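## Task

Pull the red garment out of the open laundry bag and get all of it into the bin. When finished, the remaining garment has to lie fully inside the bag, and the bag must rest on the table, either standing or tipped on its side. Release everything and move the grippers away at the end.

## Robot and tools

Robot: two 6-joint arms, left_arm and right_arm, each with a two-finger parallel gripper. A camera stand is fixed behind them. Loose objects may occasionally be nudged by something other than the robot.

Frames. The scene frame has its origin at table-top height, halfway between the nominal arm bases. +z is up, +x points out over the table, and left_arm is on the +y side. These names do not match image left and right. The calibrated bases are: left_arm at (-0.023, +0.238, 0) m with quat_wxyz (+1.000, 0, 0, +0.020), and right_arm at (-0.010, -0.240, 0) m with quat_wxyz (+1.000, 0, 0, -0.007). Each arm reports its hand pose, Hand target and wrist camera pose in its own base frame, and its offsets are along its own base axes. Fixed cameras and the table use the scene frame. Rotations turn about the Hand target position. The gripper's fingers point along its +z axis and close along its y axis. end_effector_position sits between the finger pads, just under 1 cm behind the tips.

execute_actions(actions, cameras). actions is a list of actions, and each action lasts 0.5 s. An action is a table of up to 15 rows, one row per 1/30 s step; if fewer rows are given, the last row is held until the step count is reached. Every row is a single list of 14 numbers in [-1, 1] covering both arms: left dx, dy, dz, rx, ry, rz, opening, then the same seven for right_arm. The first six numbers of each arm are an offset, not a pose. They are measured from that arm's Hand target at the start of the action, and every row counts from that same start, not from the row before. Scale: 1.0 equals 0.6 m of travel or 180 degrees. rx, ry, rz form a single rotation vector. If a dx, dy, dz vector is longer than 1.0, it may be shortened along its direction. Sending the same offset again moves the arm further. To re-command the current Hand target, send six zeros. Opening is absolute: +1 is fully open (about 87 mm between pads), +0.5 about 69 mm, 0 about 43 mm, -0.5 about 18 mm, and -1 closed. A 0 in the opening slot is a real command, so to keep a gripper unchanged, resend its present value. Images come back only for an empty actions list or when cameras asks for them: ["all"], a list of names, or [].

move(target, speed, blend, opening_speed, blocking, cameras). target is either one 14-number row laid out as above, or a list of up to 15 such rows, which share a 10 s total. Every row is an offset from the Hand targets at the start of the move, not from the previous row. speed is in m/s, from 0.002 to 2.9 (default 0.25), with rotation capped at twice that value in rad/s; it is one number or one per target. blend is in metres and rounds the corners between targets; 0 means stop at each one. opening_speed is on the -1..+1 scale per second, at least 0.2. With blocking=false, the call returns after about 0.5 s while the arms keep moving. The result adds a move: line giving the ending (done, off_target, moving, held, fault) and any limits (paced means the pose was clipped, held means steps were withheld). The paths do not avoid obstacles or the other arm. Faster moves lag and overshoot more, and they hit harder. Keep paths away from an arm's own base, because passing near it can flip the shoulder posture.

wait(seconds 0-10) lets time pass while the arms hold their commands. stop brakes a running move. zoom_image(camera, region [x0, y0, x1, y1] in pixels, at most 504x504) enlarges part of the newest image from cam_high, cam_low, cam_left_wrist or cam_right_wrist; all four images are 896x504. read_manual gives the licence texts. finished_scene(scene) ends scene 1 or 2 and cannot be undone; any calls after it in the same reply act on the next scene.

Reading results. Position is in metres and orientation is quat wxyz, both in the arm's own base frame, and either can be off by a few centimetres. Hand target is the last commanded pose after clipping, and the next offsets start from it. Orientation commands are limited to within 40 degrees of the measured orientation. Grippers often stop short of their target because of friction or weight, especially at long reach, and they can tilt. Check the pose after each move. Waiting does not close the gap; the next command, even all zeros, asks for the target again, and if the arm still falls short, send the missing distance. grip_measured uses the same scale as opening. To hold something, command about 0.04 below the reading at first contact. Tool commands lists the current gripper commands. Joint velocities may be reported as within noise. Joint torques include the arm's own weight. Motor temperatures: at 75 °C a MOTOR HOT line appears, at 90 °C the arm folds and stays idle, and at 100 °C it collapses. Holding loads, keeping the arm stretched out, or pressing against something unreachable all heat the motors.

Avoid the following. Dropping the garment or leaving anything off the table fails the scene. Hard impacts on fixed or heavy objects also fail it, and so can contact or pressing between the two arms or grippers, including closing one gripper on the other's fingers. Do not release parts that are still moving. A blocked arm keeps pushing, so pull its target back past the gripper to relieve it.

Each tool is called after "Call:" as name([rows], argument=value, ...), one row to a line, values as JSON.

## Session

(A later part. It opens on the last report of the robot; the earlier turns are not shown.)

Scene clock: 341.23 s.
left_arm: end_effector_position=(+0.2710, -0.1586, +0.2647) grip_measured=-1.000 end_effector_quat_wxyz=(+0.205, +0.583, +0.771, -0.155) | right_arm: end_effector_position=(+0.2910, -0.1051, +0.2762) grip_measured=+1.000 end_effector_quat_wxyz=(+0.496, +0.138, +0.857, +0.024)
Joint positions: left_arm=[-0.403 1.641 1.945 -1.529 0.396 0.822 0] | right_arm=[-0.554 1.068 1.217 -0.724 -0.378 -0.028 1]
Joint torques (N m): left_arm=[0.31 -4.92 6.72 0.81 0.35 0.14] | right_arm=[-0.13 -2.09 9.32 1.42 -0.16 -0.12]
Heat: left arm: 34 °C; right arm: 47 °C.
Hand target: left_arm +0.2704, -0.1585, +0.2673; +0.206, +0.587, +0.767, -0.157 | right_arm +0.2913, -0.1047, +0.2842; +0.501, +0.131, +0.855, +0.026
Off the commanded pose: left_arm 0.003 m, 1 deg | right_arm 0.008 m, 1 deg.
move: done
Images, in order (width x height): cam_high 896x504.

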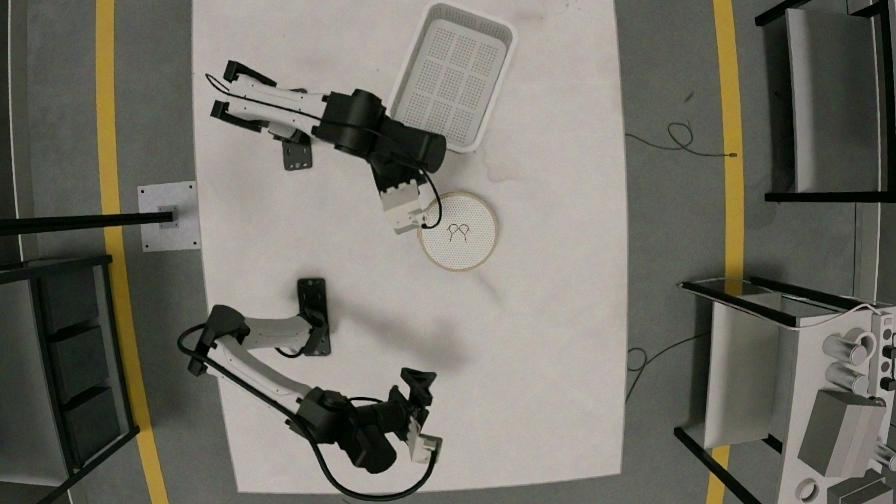

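Call:
move([
  [0.233,0.03,-0.02,-0.2525,0.3396,0.3029,0,0,0,0,0,0,0,1],
  [0.253,-0.045,-0.195,-0.2525,0.3396,0.3029,0,0,0,0,0,0,0,1],
], cameras=["cam_left_wrist","cam_low","cam_high"], speed=[0.3,0.15], blend=[0.02,0])

Call:
zoom_image(camera="cam_left_wrist", region=[280, 160, 480, 360])

Call:
zoom_image(camera="cam_low", region=[230, 170, 470, 300])

Scene clock: 356.20 s.
left_arm: end_effector_position=(+0.4217, -0.1846, +0.1349) grip_measured=+0.000 end_effector_quat_wxyz=(+0.032, -0.080, +0.817, -0.571) | right_arm: end_effector_position=(+0.2910, -0.1051, +0.2762) grip_measured=+1.000 end_effector_quat_wxyz=(+0.496, +0.138, +0.857, +0.024)
Joint positions: left_arm=[-0.034 2.146 1.604 -0.561 1.173 -0.543 0.5] | right_arm=[-0.554 1.068 1.217 -0.724 -0.378 -0.028 1]
Joint torques (N m): left_arm=[-0.2 -13.18 5.82 1.15 0.37 -0.07] | right_arm=[-0.13 -2.06 9.32 1.41 -0.16 -0.13]
Heat: left arm: 33 °C; right arm: 47 °C.
Hand target: left_arm +0.4223, -0.1854, +0.1504; +0.051, -0.072, +0.816, -0.571 | right_arm +0.2913, -0.1047, +0.2842; +0.501, +0.131, +0.855, +0.026
Off the commanded pose: left_arm 0.015 m, 2 deg | right_arm 0.008 m, 1 deg.
move: off_target (left_arm)
Images, in order (width x height): cam_high 896x504, cam_low 896x504, cam_left_wrist 896x504.

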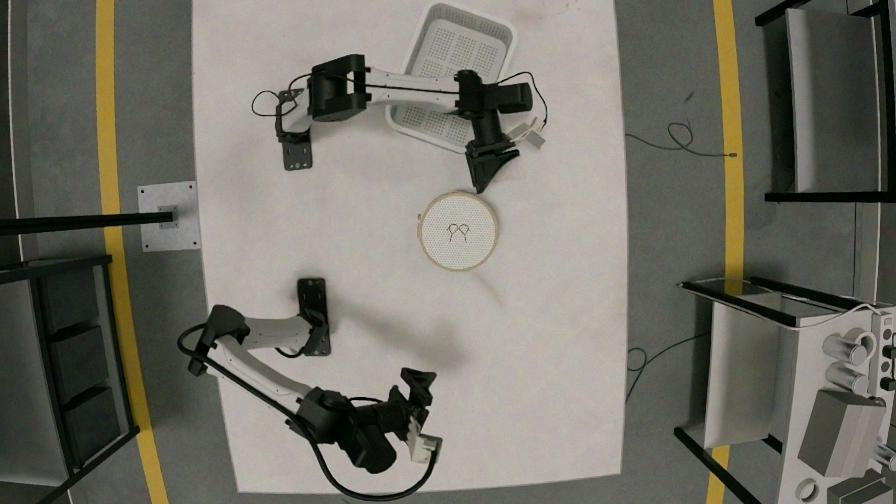

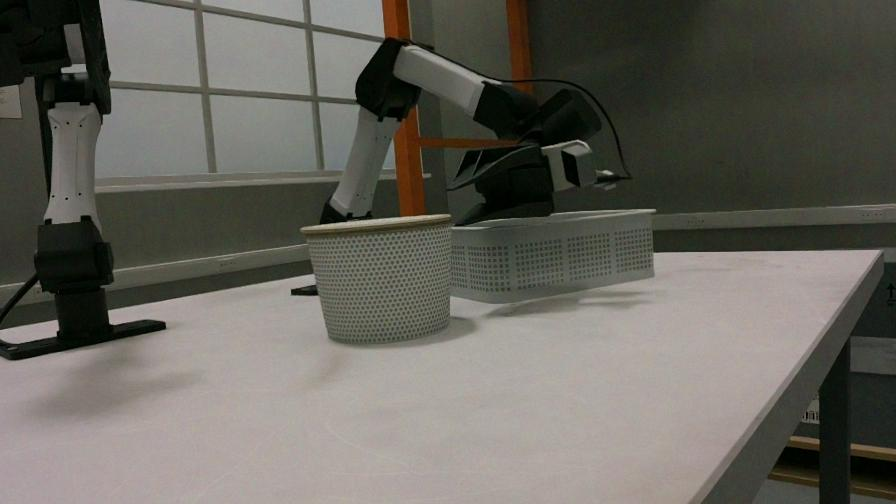

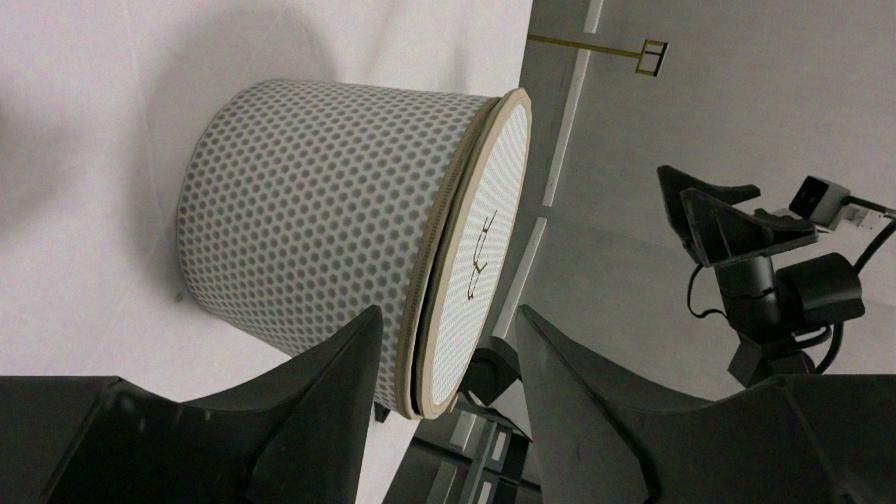

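Scaled by 2.520 from the camera's 896x504 image, which has a finer 1280x720 frame.

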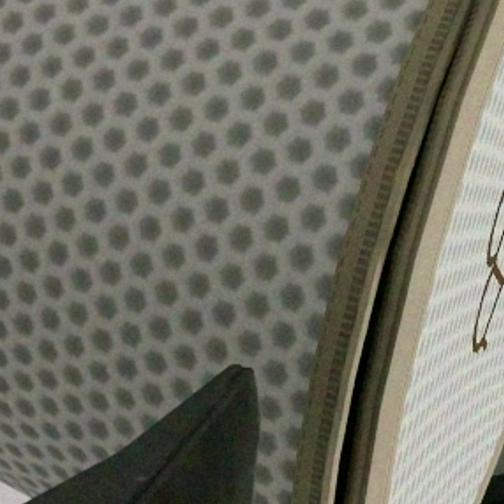

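Scaled by 2.100 from the camera's 896x504 image, which has a finer 1280x720 frame.

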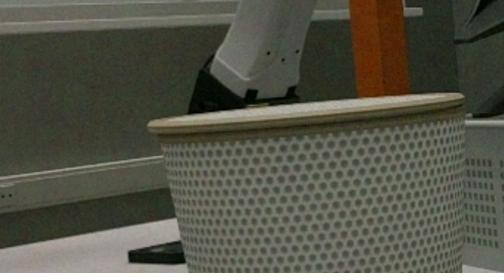

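Call:
move([
  [0,0,0.018,0,0,0,0,0,0,0,0,0,0,1],
  [0.005,-0.045,0.018,0,0,0,0,0,0,0,0,0,0,1],
  [0.006,-0.05,0.042,0,0,0,0,0,0,0,0,0,0,1],
], cameras=["cam_left_wrist"], speed=[0.1,0.08,0.04])

Call:
zoom_image(camera="cam_left_wrist", region=[280, 160, 480, 360])

Scene clock: 363.90 s.
left_arm: end_effector_position=(+0.4254, -0.2124, +0.1520) grip_measured=+0.000 end_effector_quat_wxyz=(+0.035, -0.081, +0.818, -0.569) | right_arm: end_effector_position=(+0.2910, -0.1051, +0.2762) grip_measured=+1.000 end_effector_quat_wxyz=(+0.496, +0.138, +0.857, +0.024)
Joint positions: left_arm=[-0.097 2.117 1.612 -0.468 1.134 -0.683 0.5] | right_arm=[-0.554 1.068 1.217 -0.724 -0.378 -0.028 1]
Joint torques (N m): left_arm=[-0.61 -13.18 8.55 1.04 0.33 -0.11] | right_arm=[-0.14 -2.07 9.35 1.42 -0.16 -0.13]
Motor temperatures (°C): left_arm=[21 35 33 33 18 20 20] | right_arm=[19 29 47 30 21 22 20]
Heat: left arm: 35 °C; right arm: 47 °C.
Hand target: left_arm +0.4258, -0.2155, +0.1756; +0.051, -0.072, +0.816, -0.571 | right_arm +0.2913, -0.1047, +0.2842; +0.501, +0.131, +0.855, +0.026
Off the commanded pose: left_arm 0.024 m, 2 deg | right_arm 0.008 m, 1 deg.
move: off_target (left_arm)
Images, in order (width x height): cam_left_wrist 896x504.

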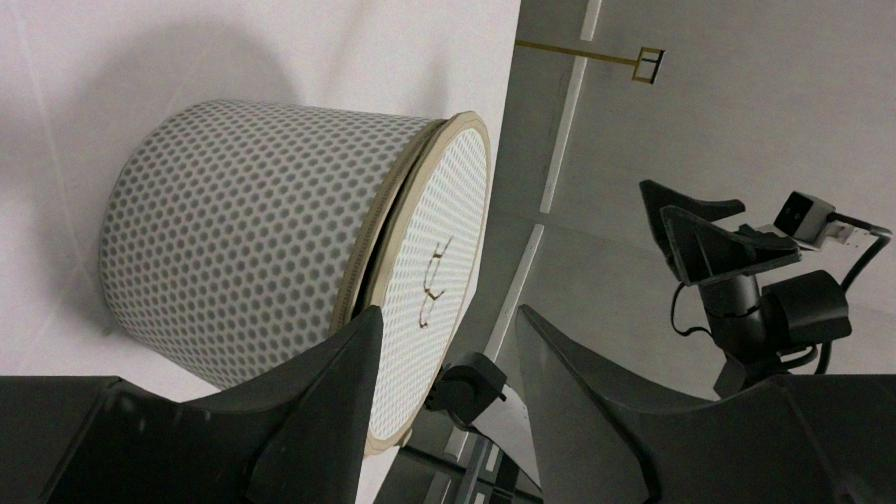

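Scaled by 2.520 from the camera's 896x504 image, which has a finer 1280x720 frame.

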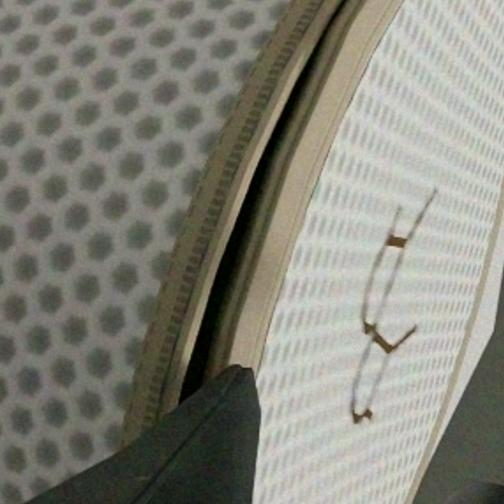

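Call:
move([
  [0.003,-0.022,-0.012,0.109,0.019,0,0,0,0,0,0,0,0,1],
  [0.009,-0.055,-0.038,0.109,0.019,0,0,0,0,0,0,0,0,1],
], cameras=["cam_left_wrist","cam_low"], speed=[0.06,0.05])

Call:
zoom_image(camera="cam_left_wrist", region=[220, 100, 520, 400])

Scene clock: 376.43 s.
left_arm: end_effector_position=(+0.4285, -0.2472, +0.1582) grip_measured=+0.000 end_effector_quat_wxyz=(+0.039, -0.072, +0.902, -0.424) | right_arm: end_effector_position=(+0.2910, -0.1051, +0.2762) grip_measured=+1.000 end_effector_quat_wxyz=(+0.496, +0.138, +0.857, +0.024)
Joint positions: left_arm=[-0.236 2.2 2.001 -0.927 0.786 -0.583 0.5] | right_arm=[-0.554 1.068 1.217 -0.724 -0.378 -0.028 1]
Joint torques (N m): left_arm=[-0.23 -9.74 5.96 1.22 0.24 -0.11] | right_arm=[-0.12 -2.07 9.33 1.41 -0.16 -0.13]
Heat: left arm: 38 °C; right arm: 47 °C.
Hand target: left_arm +0.4312, -0.2485, +0.1528; +0.038, -0.079, +0.903, -0.421 | right_arm +0.2913, -0.1047, +0.2842; +0.501, +0.131, +0.855, +0.026
Off the commanded pose: left_arm 0.006 m, 1 deg | right_arm 0.008 m, 1 deg.
move: done
Images, in order (width x height): cam_low 896x504, cam_left_wrist 896x504.

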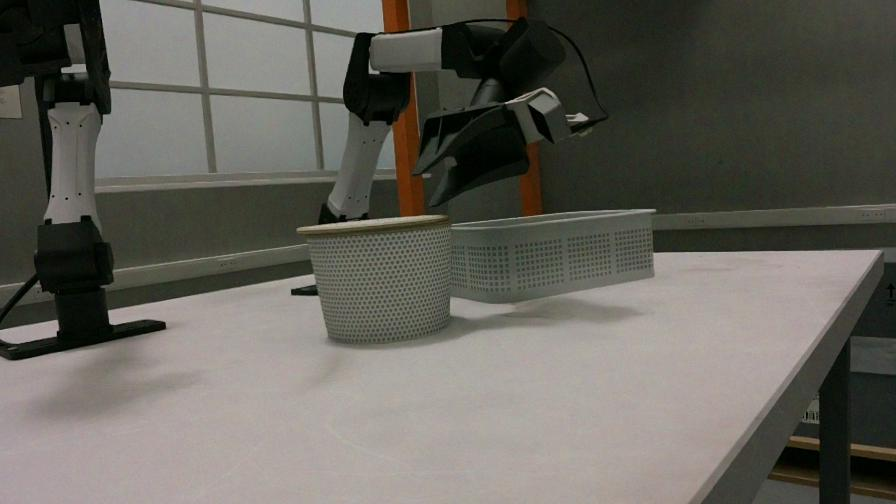

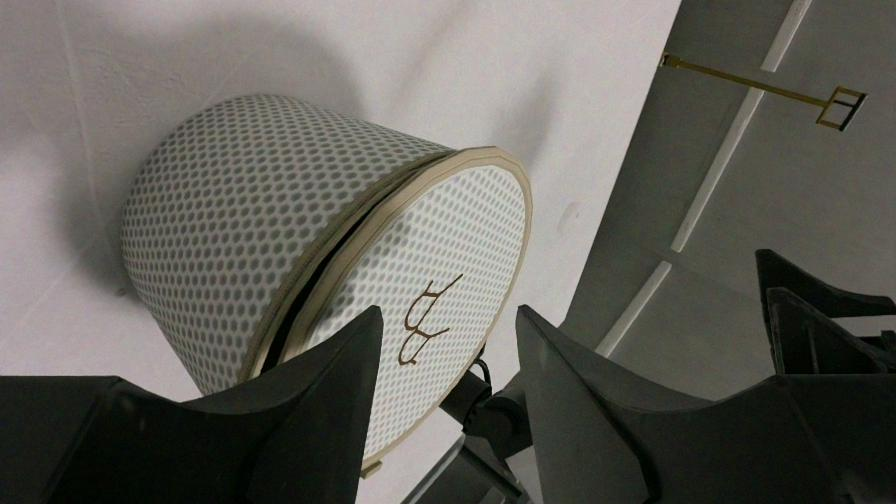

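Scaled by 1.680 from the camera's 896x504 image, which has a finer 1280x720 frame.

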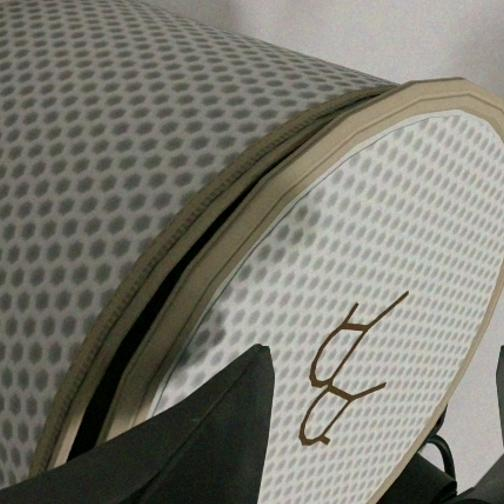

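Call:
move([
  [-0.005,0.06,0.06,0,0,0,0,0,0,0,0,0,0,1],
  [-0.013,0.0525,-0.003,0,0,0,0,0,0,0,0,0,0,1],
], cameras=["cam_left_wrist"], speed=[0.2,0.12])

Call:
zoom_image(camera="cam_left_wrist", region=[220, 100, 520, 400])

Scene clock: 385.93 s.
left_arm: end_effector_position=(+0.4237, -0.2150, +0.1389) grip_measured=+0.000 end_effector_quat_wxyz=(+0.019, -0.089, +0.904, -0.419) | right_arm: end_effector_position=(+0.2910, -0.1051, +0.2762) grip_measured=+1.000 end_effector_quat_wxyz=(+0.496, +0.138, +0.857, +0.024)
Joint positions: left_arm=[-0.168 2.196 1.929 -0.958 0.81 -0.514 0.5] | right_arm=[-0.554 1.068 1.217 -0.724 -0.378 -0.028 1]
Joint torques (N m): left_arm=[-0.54 -13.01 5.61 1.07 0.3 0.07] | right_arm=[-0.13 -2.07 9.35 1.41 -0.17 -0.13]
Heat: left arm: 39 °C; right arm: 47 °C.
Hand target: left_arm +0.4234, -0.2171, +0.1510; +0.038, -0.079, +0.903, -0.421 | right_arm +0.2913, -0.1047, +0.2842; +0.501, +0.131, +0.855, +0.026
Off the commanded pose: left_arm 0.012 m, 3 deg | right_arm 0.008 m, 1 deg.
move: off_target (left_arm)
Images, in order (width x height): cam_left_wrist 896x504.

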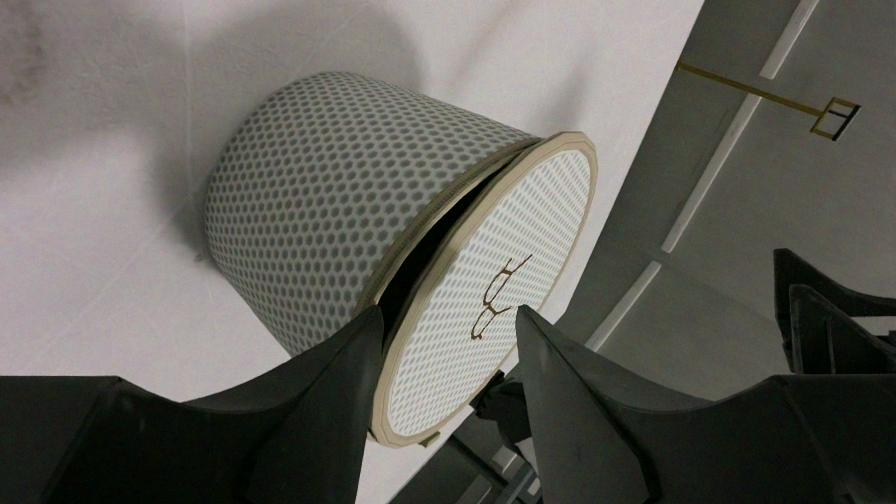

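Scaled by 1.680 from the camera's 896x504 image, which has a finer 1280x720 frame.

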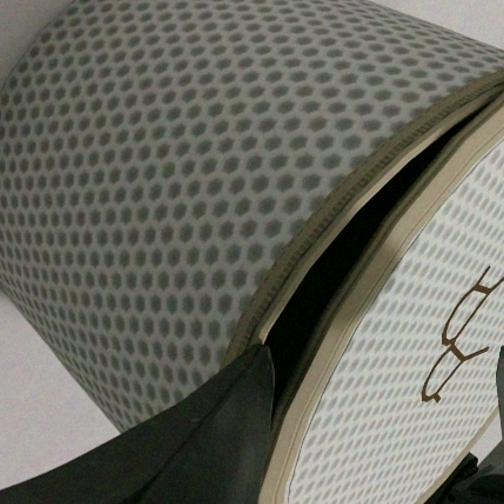

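Call:
move([
  [0.002,0.0,0.014,0,0,0,0,0,0,0,0,0,0,1],
  [0.0095,-0.05,-0.024,0,0,0,0,0,0,0,0,0,0,1],
], cameras=["cam_left_wrist"], speed=[0.06,0.06])

Call:
zoom_image(camera="cam_left_wrist", region=[220, 100, 520, 400])

Scene clock: 392.73 s.
left_arm: end_effector_position=(+0.4269, -0.2453, +0.1390) grip_measured=+0.000 end_effector_quat_wxyz=(+0.036, -0.074, +0.903, -0.422) | right_arm: end_effector_position=(+0.2910, -0.1051, +0.2762) grip_measured=+1.000 end_effector_quat_wxyz=(+0.496, +0.138, +0.857, +0.024)
Joint positions: left_arm=[-0.233 2.196 1.921 -0.859 0.786 -0.58 0.5] | right_arm=[-0.554 1.068 1.217 -0.724 -0.378 -0.028 1]
Joint torques (N m): left_arm=[-0.36 -10.15 6.02 1.21 0.25 -0.11] | right_arm=[-0.14 -2.07 9.33 1.42 -0.16 -0.13]
Motor temperatures (°C): left_arm=[21 41 33 32 18 20 19] | right_arm=[19 28 47 30 21 22 20]
Heat: left arm: 41 °C; right arm: 47 °C.
Hand target: left_arm +0.4291, -0.2470, +0.1366; +0.038, -0.079, +0.903, -0.421 | right_arm +0.2913, -0.1047, +0.2842; +0.501, +0.131, +0.855, +0.026
Off the commanded pose: left_arm 0.004 m, 1 deg | right_arm 0.008 m, 1 deg.
move: done
Images, in order (width x height): cam_left_wrist 896x504.

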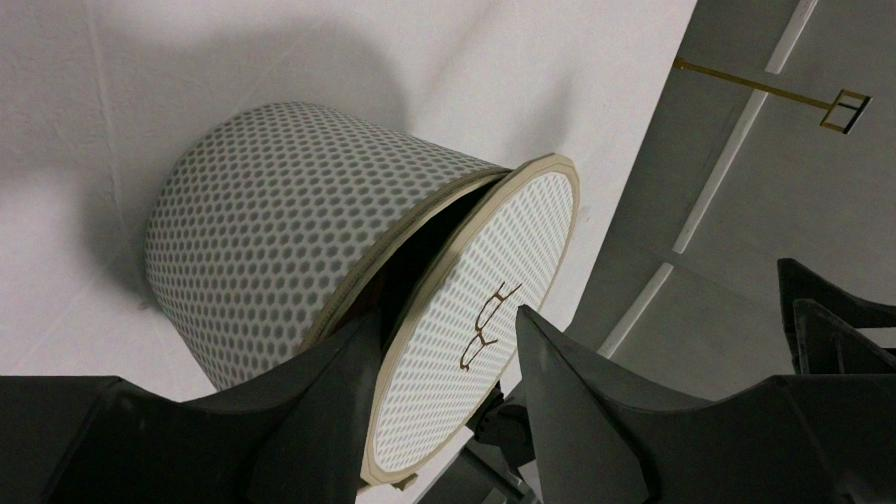

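Scaled by 1.680 from the camera's 896x504 image, which has a finer 1280x720 frame.

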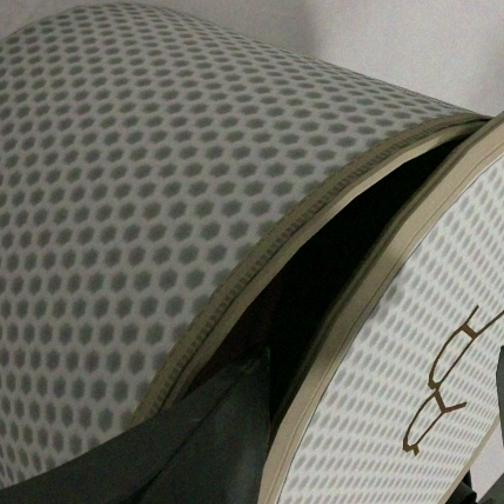

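Call:
move([
  [0.005,-0.031,-0.024,0,0,0,0,0,0,0,0,0,0,1],
  [0.005,-0.031,-0.024,0,0,0,-1,0,0,0,0,0,0,1],
  [-0.04,0.005,0.13,-0.044,-0.165,-0.072,-1,0,0,0,0,0,0,1],
  [-0.122,0.018,0.208,-0.088,-0.33,-0.145,-1,0,0,0,0,0,0,1],
], cameras=["cam_left_wrist","cam_high","cam_low"], speed=[0.06,0.06,0.15,0.15], opening_speed=0.8, blend=[0,0,0.02,0])

Scene clock: 408.83 s.
left_arm: end_effector_position=(+0.3592, -0.2383, +0.2466) grip_measured=-0.846 end_effector_quat_wxyz=(+0.353, +0.315, +0.713, -0.517) | right_arm: end_effector_position=(+0.2910, -0.1051, +0.2762) grip_measured=+1.000 end_effector_quat_wxyz=(+0.496, +0.138, +0.857, +0.024)
Joint positions: left_arm=[-0.206 1.659 1.34 -0.209 1.128 -0.07 0.077] | right_arm=[-0.554 1.068 1.217 -0.724 -0.378 -0.028 1]
Joint torques (N m): left_arm=[0.5 -9.22 6.49 1.64 0.42 0.12] | right_arm=[-0.13 -2.09 9.35 1.42 -0.16 -0.13]
Heat: left arm: 43 °C; right arm: 48 °C.
Hand target: left_arm +0.3559, -0.2362, +0.2613; +0.373, +0.329, +0.697, -0.516 | right_arm +0.2913, -0.1047, +0.2842; +0.501, +0.131, +0.855, +0.026
Off the commanded pose: left_arm 0.015 m, 3 deg | right_arm 0.008 m, 1 deg.
move: off_target (left_arm)
Images, in order (width x height): cam_high 896x504, cam_low 896x504, cam_left_wrist 896x504.

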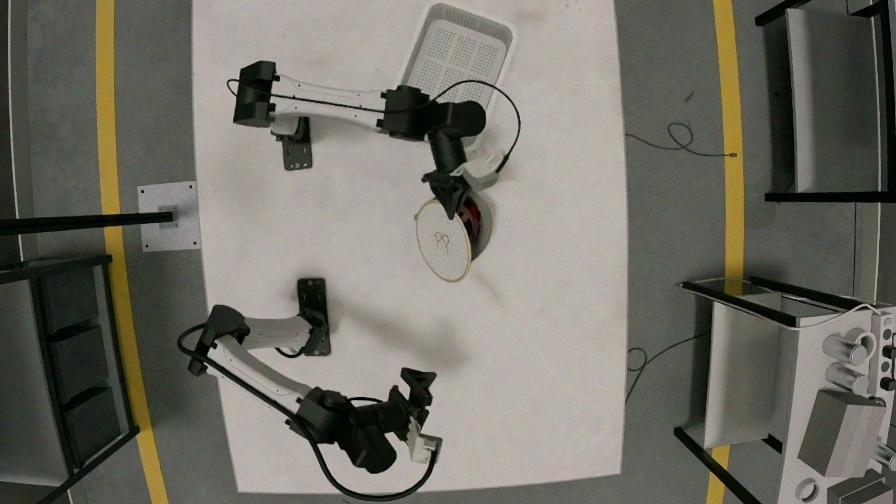

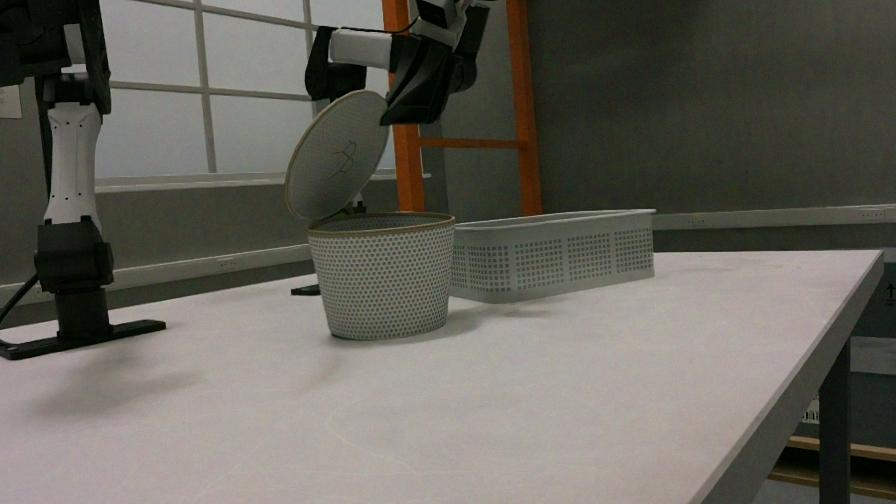

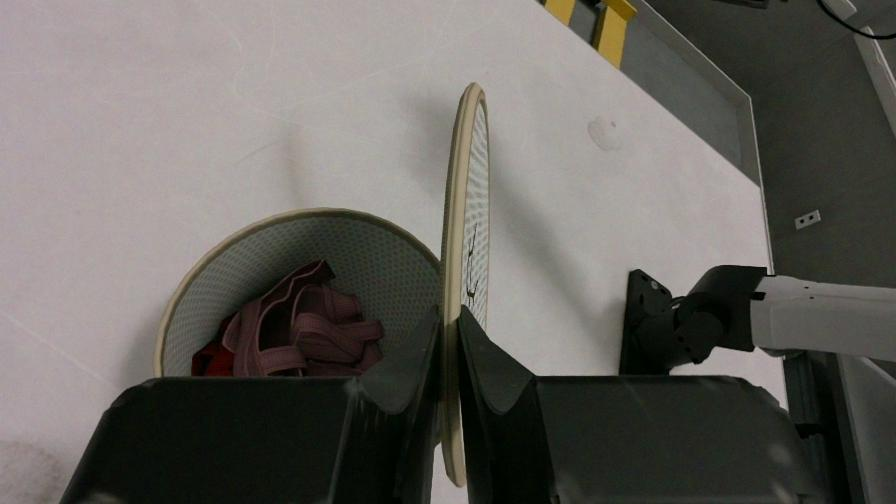

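Call:
move([
  [-0.135,0.013,0.045,-0.044,-0.165,-0.072,-1,0,0,0,0,0,0,1],
  [-0.28,0.013,-0.022,-0.021,-0.358,-0.0856,-1,0,0,0,0,0,0,1],
], cameras=["cam_left_wrist","cam_high","cam_low"], speed=[0.15,0.12], blend=[0.02,0])

Scene clock: 421.17 s.
left_arm: end_effector_position=(+0.1883, -0.2279, +0.2452) grip_measured=-0.846 end_effector_quat_wxyz=(+0.622, +0.624, +0.335, -0.335) | right_arm: end_effector_position=(+0.2910, -0.1051, +0.2762) grip_measured=+1.000 end_effector_quat_wxyz=(+0.496, +0.138, +0.857, +0.024)
Joint positions: left_arm=[-0.307 0.87 0.494 0.368 1.266 0.591 0.077] | right_arm=[-0.554 1.068 1.217 -0.724 -0.378 -0.028 1]
Joint torques (N m): left_arm=[-0.5 -1.21 6.76 1.31 -0.12 0.15] | right_arm=[-0.14 -2.06 9.35 1.42 -0.16 -0.13]
Heat: left arm: 42 °C; right arm: 48 °C.
Hand target: left_arm +0.1880, -0.2284, +0.2481; +0.627, +0.627, +0.327, -0.326 | right_arm +0.2913, -0.1047, +0.2842; +0.501, +0.131, +0.855, +0.026
Off the commanded pose: left_arm 0.003 m, 2 deg | right_arm 0.008 m, 1 deg.
move: done
Images, in order (width x height): cam_high 896x504, cam_low 896x504, cam_left_wrist 896x504.

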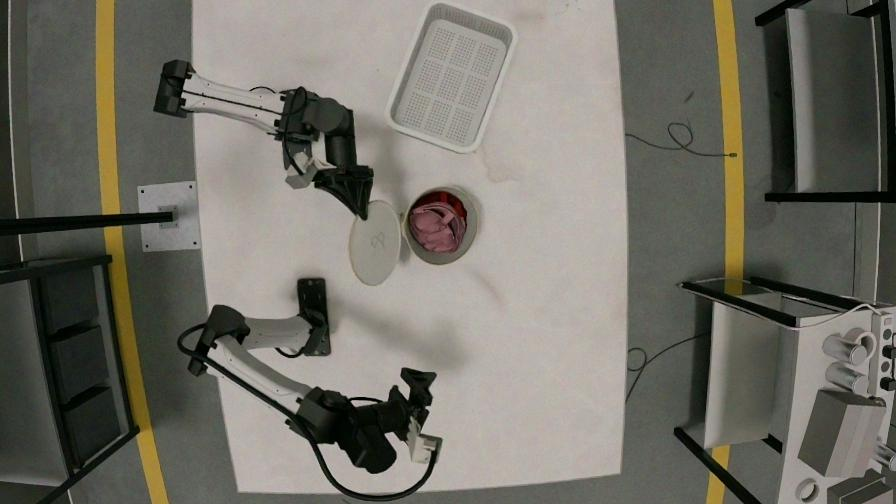

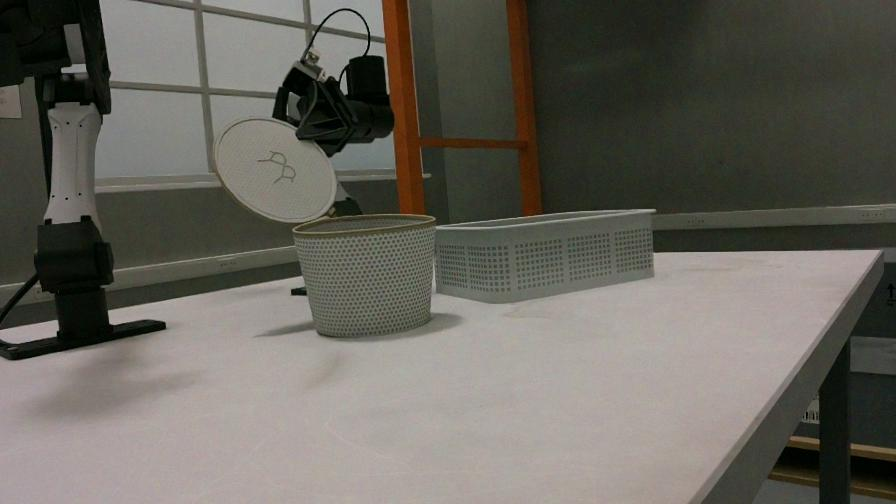

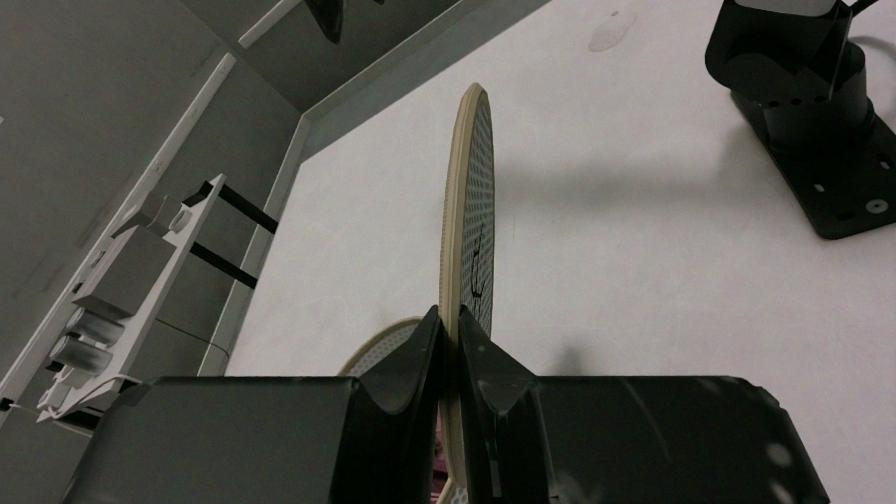

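Call:
move([
  [0,0,0,0,0,0,-0.3,0,0,0,0,0,0,1],
  [0,0.108,0,0,0,0,-0.3,0,0,0,0,0,0,1],
  [0.06,0.125,0.15,0.05,0.06,0.07,-0.3,0,0,0,0,0,0,1],
  [0.193,-0.02,0.04,0.252,0.3275,0.36,0.5,0,0,0,0,0,0,1],
], cameras=["all"], speed=[0.1,0.12,0.2,0.3], opening_speed=1.0, blend=[0,0.01,0.03,0])

Call:
zoom_image(camera="cam_left_wrist", region=[200, 0, 640, 400])

Scene clock: 441.20 s.
left_arm: end_effector_position=(+0.3041, -0.2400, +0.2707) grip_measured=+0.500 end_effector_quat_wxyz=(+0.205, +0.322, +0.921, -0.073) | right_arm: end_effector_position=(+0.2910, -0.1051, +0.2762) grip_measured=+1.000 end_effector_quat_wxyz=(+0.496, +0.138, +0.857, +0.024)
Joint positions: left_arm=[-0.666 1.968 2.401 -1.565 0.005 0.005 0.75] | right_arm=[-0.554 1.068 1.217 -0.724 -0.378 -0.028 1]
Joint torques (N m): left_arm=[-0.4 -6.94 6.91 1.01 -0.12 -0.14] | right_arm=[-0.13 -2.07 9.35 1.42 -0.16 -0.13]
Heat: left arm: 37 °C; right arm: 48 °C.
Hand target: left_arm +0.3037, -0.2404, +0.2722; +0.204, +0.317, +0.924, -0.070 | right_arm +0.2913, -0.1047, +0.2842; +0.501, +0.131, +0.855, +0.026
Off the commanded pose: left_arm 0.001 m, 1 deg | right_arm 0.008 m, 1 deg.
joint sent to its limit (left arm) — joint 4 (wrist pitch), lower limit. The joint targets still meet the commanded pose.
move: done

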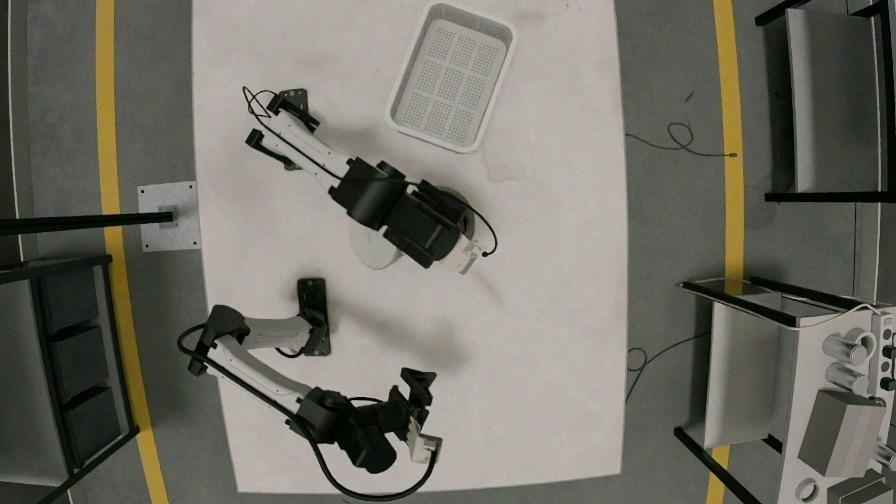

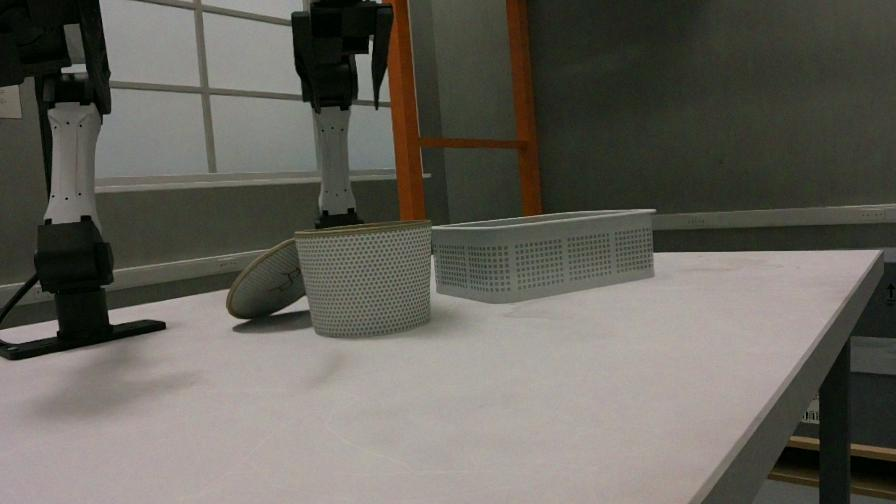

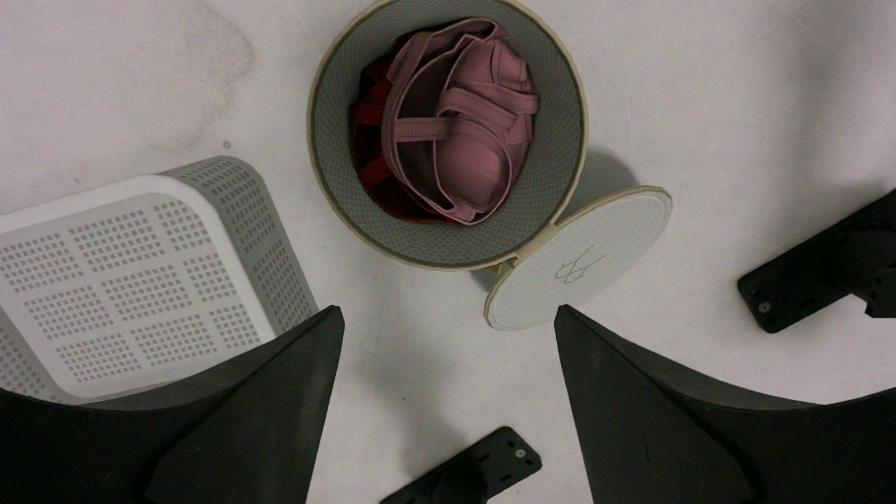

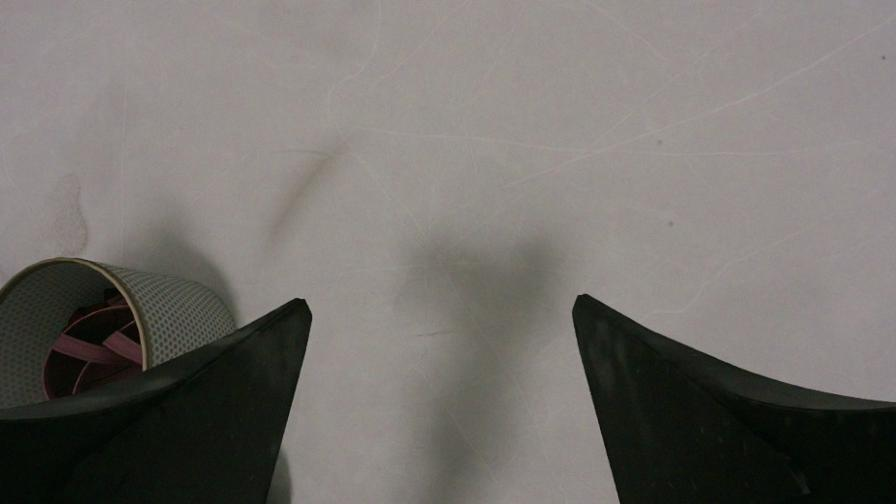

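Scaled by 1.145 from the camera's 896x504 image, which has a finer 1280x720 frame.

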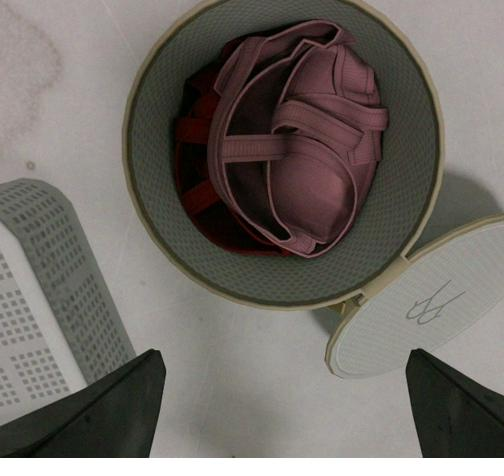

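Call:
move([
  [0.03,0.06,-0.08,0.1525,0.019,-0.493,0,0,0,0,0,0,0,1],
  [0.04,0.089,-0.228,0.1525,0.019,-0.493,0,0,0,0,0,0,0,1],
], cameras=["cam_left_wrist","cam_high"], speed=[0.3,0.15])

Call:
zoom_image(camera="cam_left_wrist", region=[250, 0, 700, 420])

Scene clock: 477.00 s.
left_arm: end_effector_position=(+0.3242, -0.1843, +0.1357) grip_measured=+0.000 end_effector_quat_wxyz=(-0.009, +0.897, +0.442, +0.000) | right_arm: end_effector_position=(+0.2910, -0.1051, +0.2762) grip_measured=+1.000 end_effector_quat_wxyz=(+0.496, +0.138, +0.857, +0.024)
Joint positions: left_arm=[-0.633 1.972 1.844 -1.46 -0.009 1.593 0.5] | right_arm=[-0.554 1.068 1.217 -0.724 -0.378 -0.028 1]
Joint torques (N m): left_arm=[0.31 -8.08 5.68 0.42 0.15 0.15] | right_arm=[-0.12 -2.09 9.35 1.42 -0.16 -0.13]
Heat: left arm: 38 °C; right arm: 48 °C.
Hand target: left_arm +0.3277, -0.1870, +0.1354; +0.000, +0.899, +0.437, +0.000 | right_arm +0.2913, -0.1047, +0.2842; +0.501, +0.131, +0.855, +0.026
Off the commanded pose: left_arm 0.004 m, 1 deg | right_arm 0.008 m, 1 deg.
move: done
Images, in order (width x height): cam_high 896x504, cam_left_wrist 896x504.

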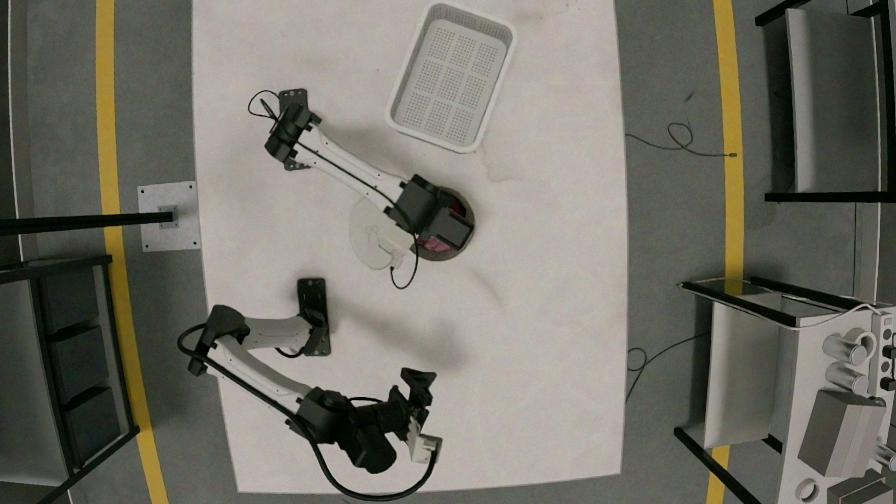

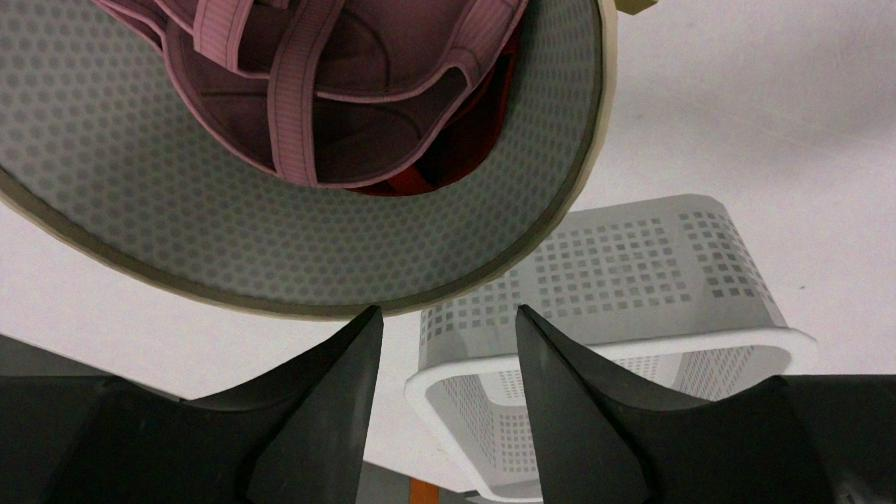

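Scaled by 1.120 from the camera's 896x504 image, which has a finer 1280x720 frame.

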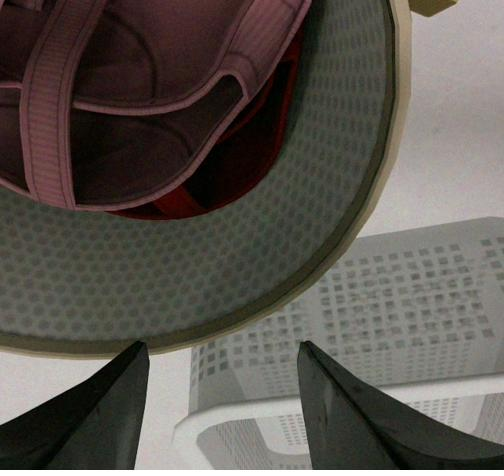

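Call:
move([
  [-0.02,-0.04,0.02,0.1,0.049,0,-0.3,0,0,0,0,0,0,1],
  [-0.037,-0.045,-0.055,0.1,0.049,0,-0.3,0,0,0,0,0,0,1],
], cameras=["cam_left_wrist"], speed=[0.2,0.1])

Call:
zoom_image(camera="cam_left_wrist", region=[250, 0, 700, 420])

Scene clock: 501.80 s.
left_arm: end_effector_position=(+0.3109, -0.2142, +0.1052) grip_measured=-0.300 end_effector_quat_wxyz=(-0.114, +0.899, +0.422, +0.035) | right_arm: end_effector_position=(+0.2910, -0.1051, +0.2762) grip_measured=+1.000 end_effector_quat_wxyz=(+0.496, +0.138, +0.857, +0.024)
Joint positions: left_arm=[-0.779 2.174 1.978 -1.565 -0.143 1.47 0.35] | right_arm=[-0.554 1.068 1.217 -0.724 -0.378 -0.028 1]
Joint torques (N m): left_arm=[-0.46 -8.72 5.01 -0.13 0.08 -0.14] | right_arm=[-0.13 -2.07 9.32 1.41 -0.16 -0.13]
Heat: left arm: 38 °C; right arm: 49 °C.
Hand target: left_arm +0.3054, -0.2140, +0.1023; -0.174, +0.886, +0.431, -0.001 | right_arm +0.2913, -0.1047, +0.2842; +0.501, +0.131, +0.855, +0.026
Off the commanded pose: left_arm 0.006 m, 8 deg | right_arm 0.008 m, 1 deg.
joint sent to its limit (left arm) — joint 4 (wrist pitch), lower limit. The joint targets are off in orientation, not in position.
move: off_target (left_arm)
Images, in order (width x height): cam_left_wrist 896x504.

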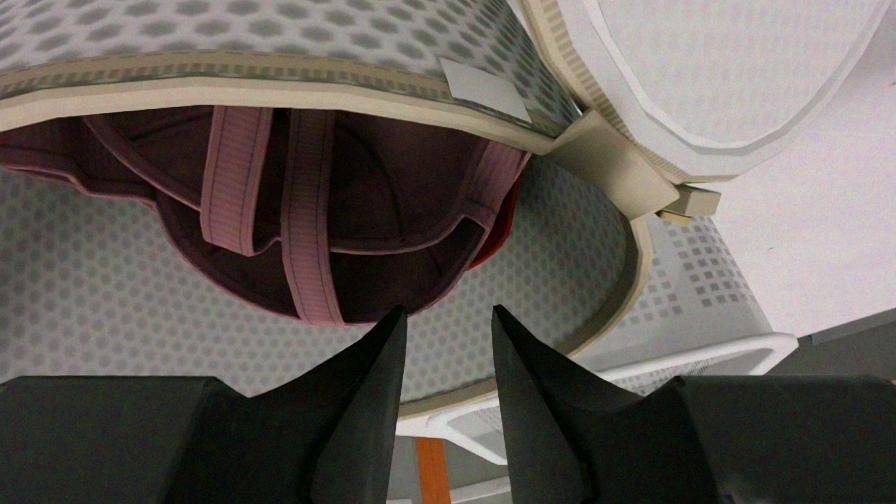

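Scaled by 1.120 from the camera's 896x504 image, which has a finer 1280x720 frame.

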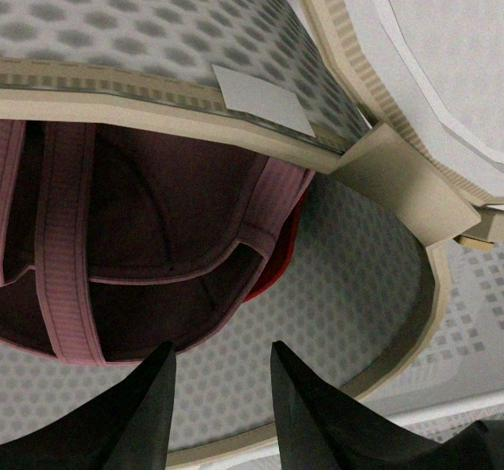

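Call:
move([
  [-0.006,0.022,0.003,-0.0255,-0.036,-0.0127,-0.6,0,0,0,0,0,0,1],
  [-0.009,0.042,-0.075,-0.0255,-0.036,-0.0127,-0.6,0,0,0,0,0,0,1],
], cameras=["cam_left_wrist"], speed=[0.1,0.06])

Call:
zoom_image(camera="cam_left_wrist", region=[300, 100, 640, 420])

Scene clock: 530.57 s.
left_arm: end_effector_position=(+0.2917, -0.1867, +0.0520) grip_measured=-0.600 end_effector_quat_wxyz=(-0.137, +0.896, +0.422, +0.024) | right_arm: end_effector_position=(+0.2910, -0.1051, +0.2762) grip_measured=+1.000 end_effector_quat_wxyz=(+0.496, +0.138, +0.857, +0.024)
Joint positions: left_arm=[-0.761 2.107 1.65 -1.354 -0.142 1.484 0.2] | right_arm=[-0.554 1.068 1.217 -0.724 -0.378 -0.028 1]
Joint torques (N m): left_arm=[0.68 -10.78 4.56 0.21 -0.12 0.15] | right_arm=[-0.12 -2.04 9.32 1.42 -0.16 -0.13]
Heat: left arm: 40 °C; right arm: 49 °C.
Hand target: left_arm +0.3001, -0.1889, +0.0573; -0.114, +0.899, +0.422, +0.036 | right_arm +0.2913, -0.1047, +0.2842; +0.501, +0.131, +0.855, +0.026
Off the commanded pose: left_arm 0.010 m, 3 deg | right_arm 0.008 m, 1 deg.
move: off_target (left_arm)
Images, in order (width x height): cam_left_wrist 896x504.

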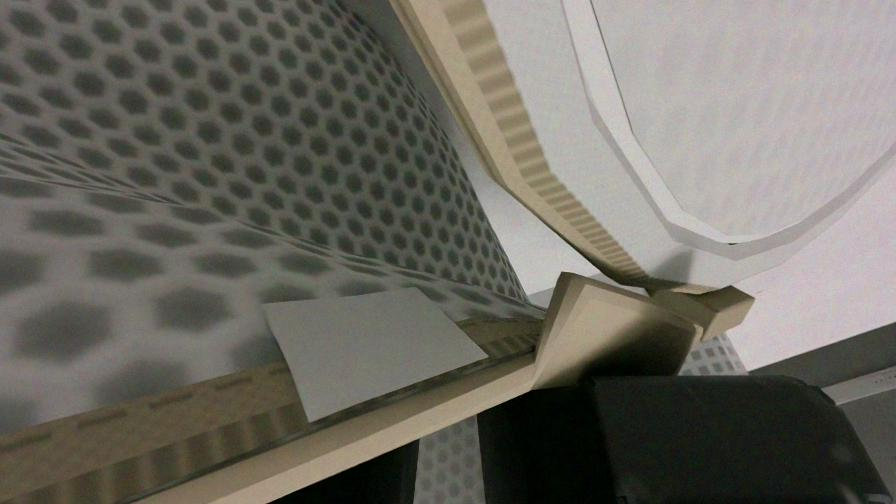

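Scaled by 1.482 from the camera's 896x504 image, which has a finer 1280x720 frame.

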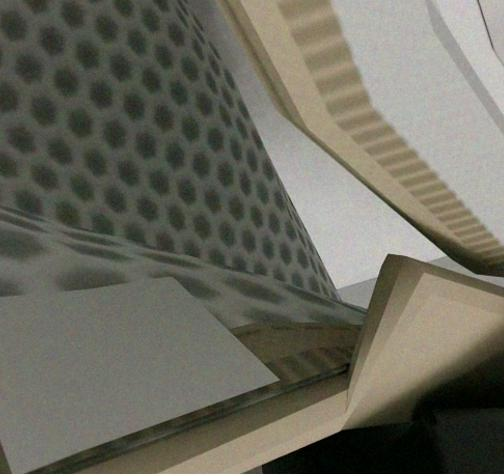

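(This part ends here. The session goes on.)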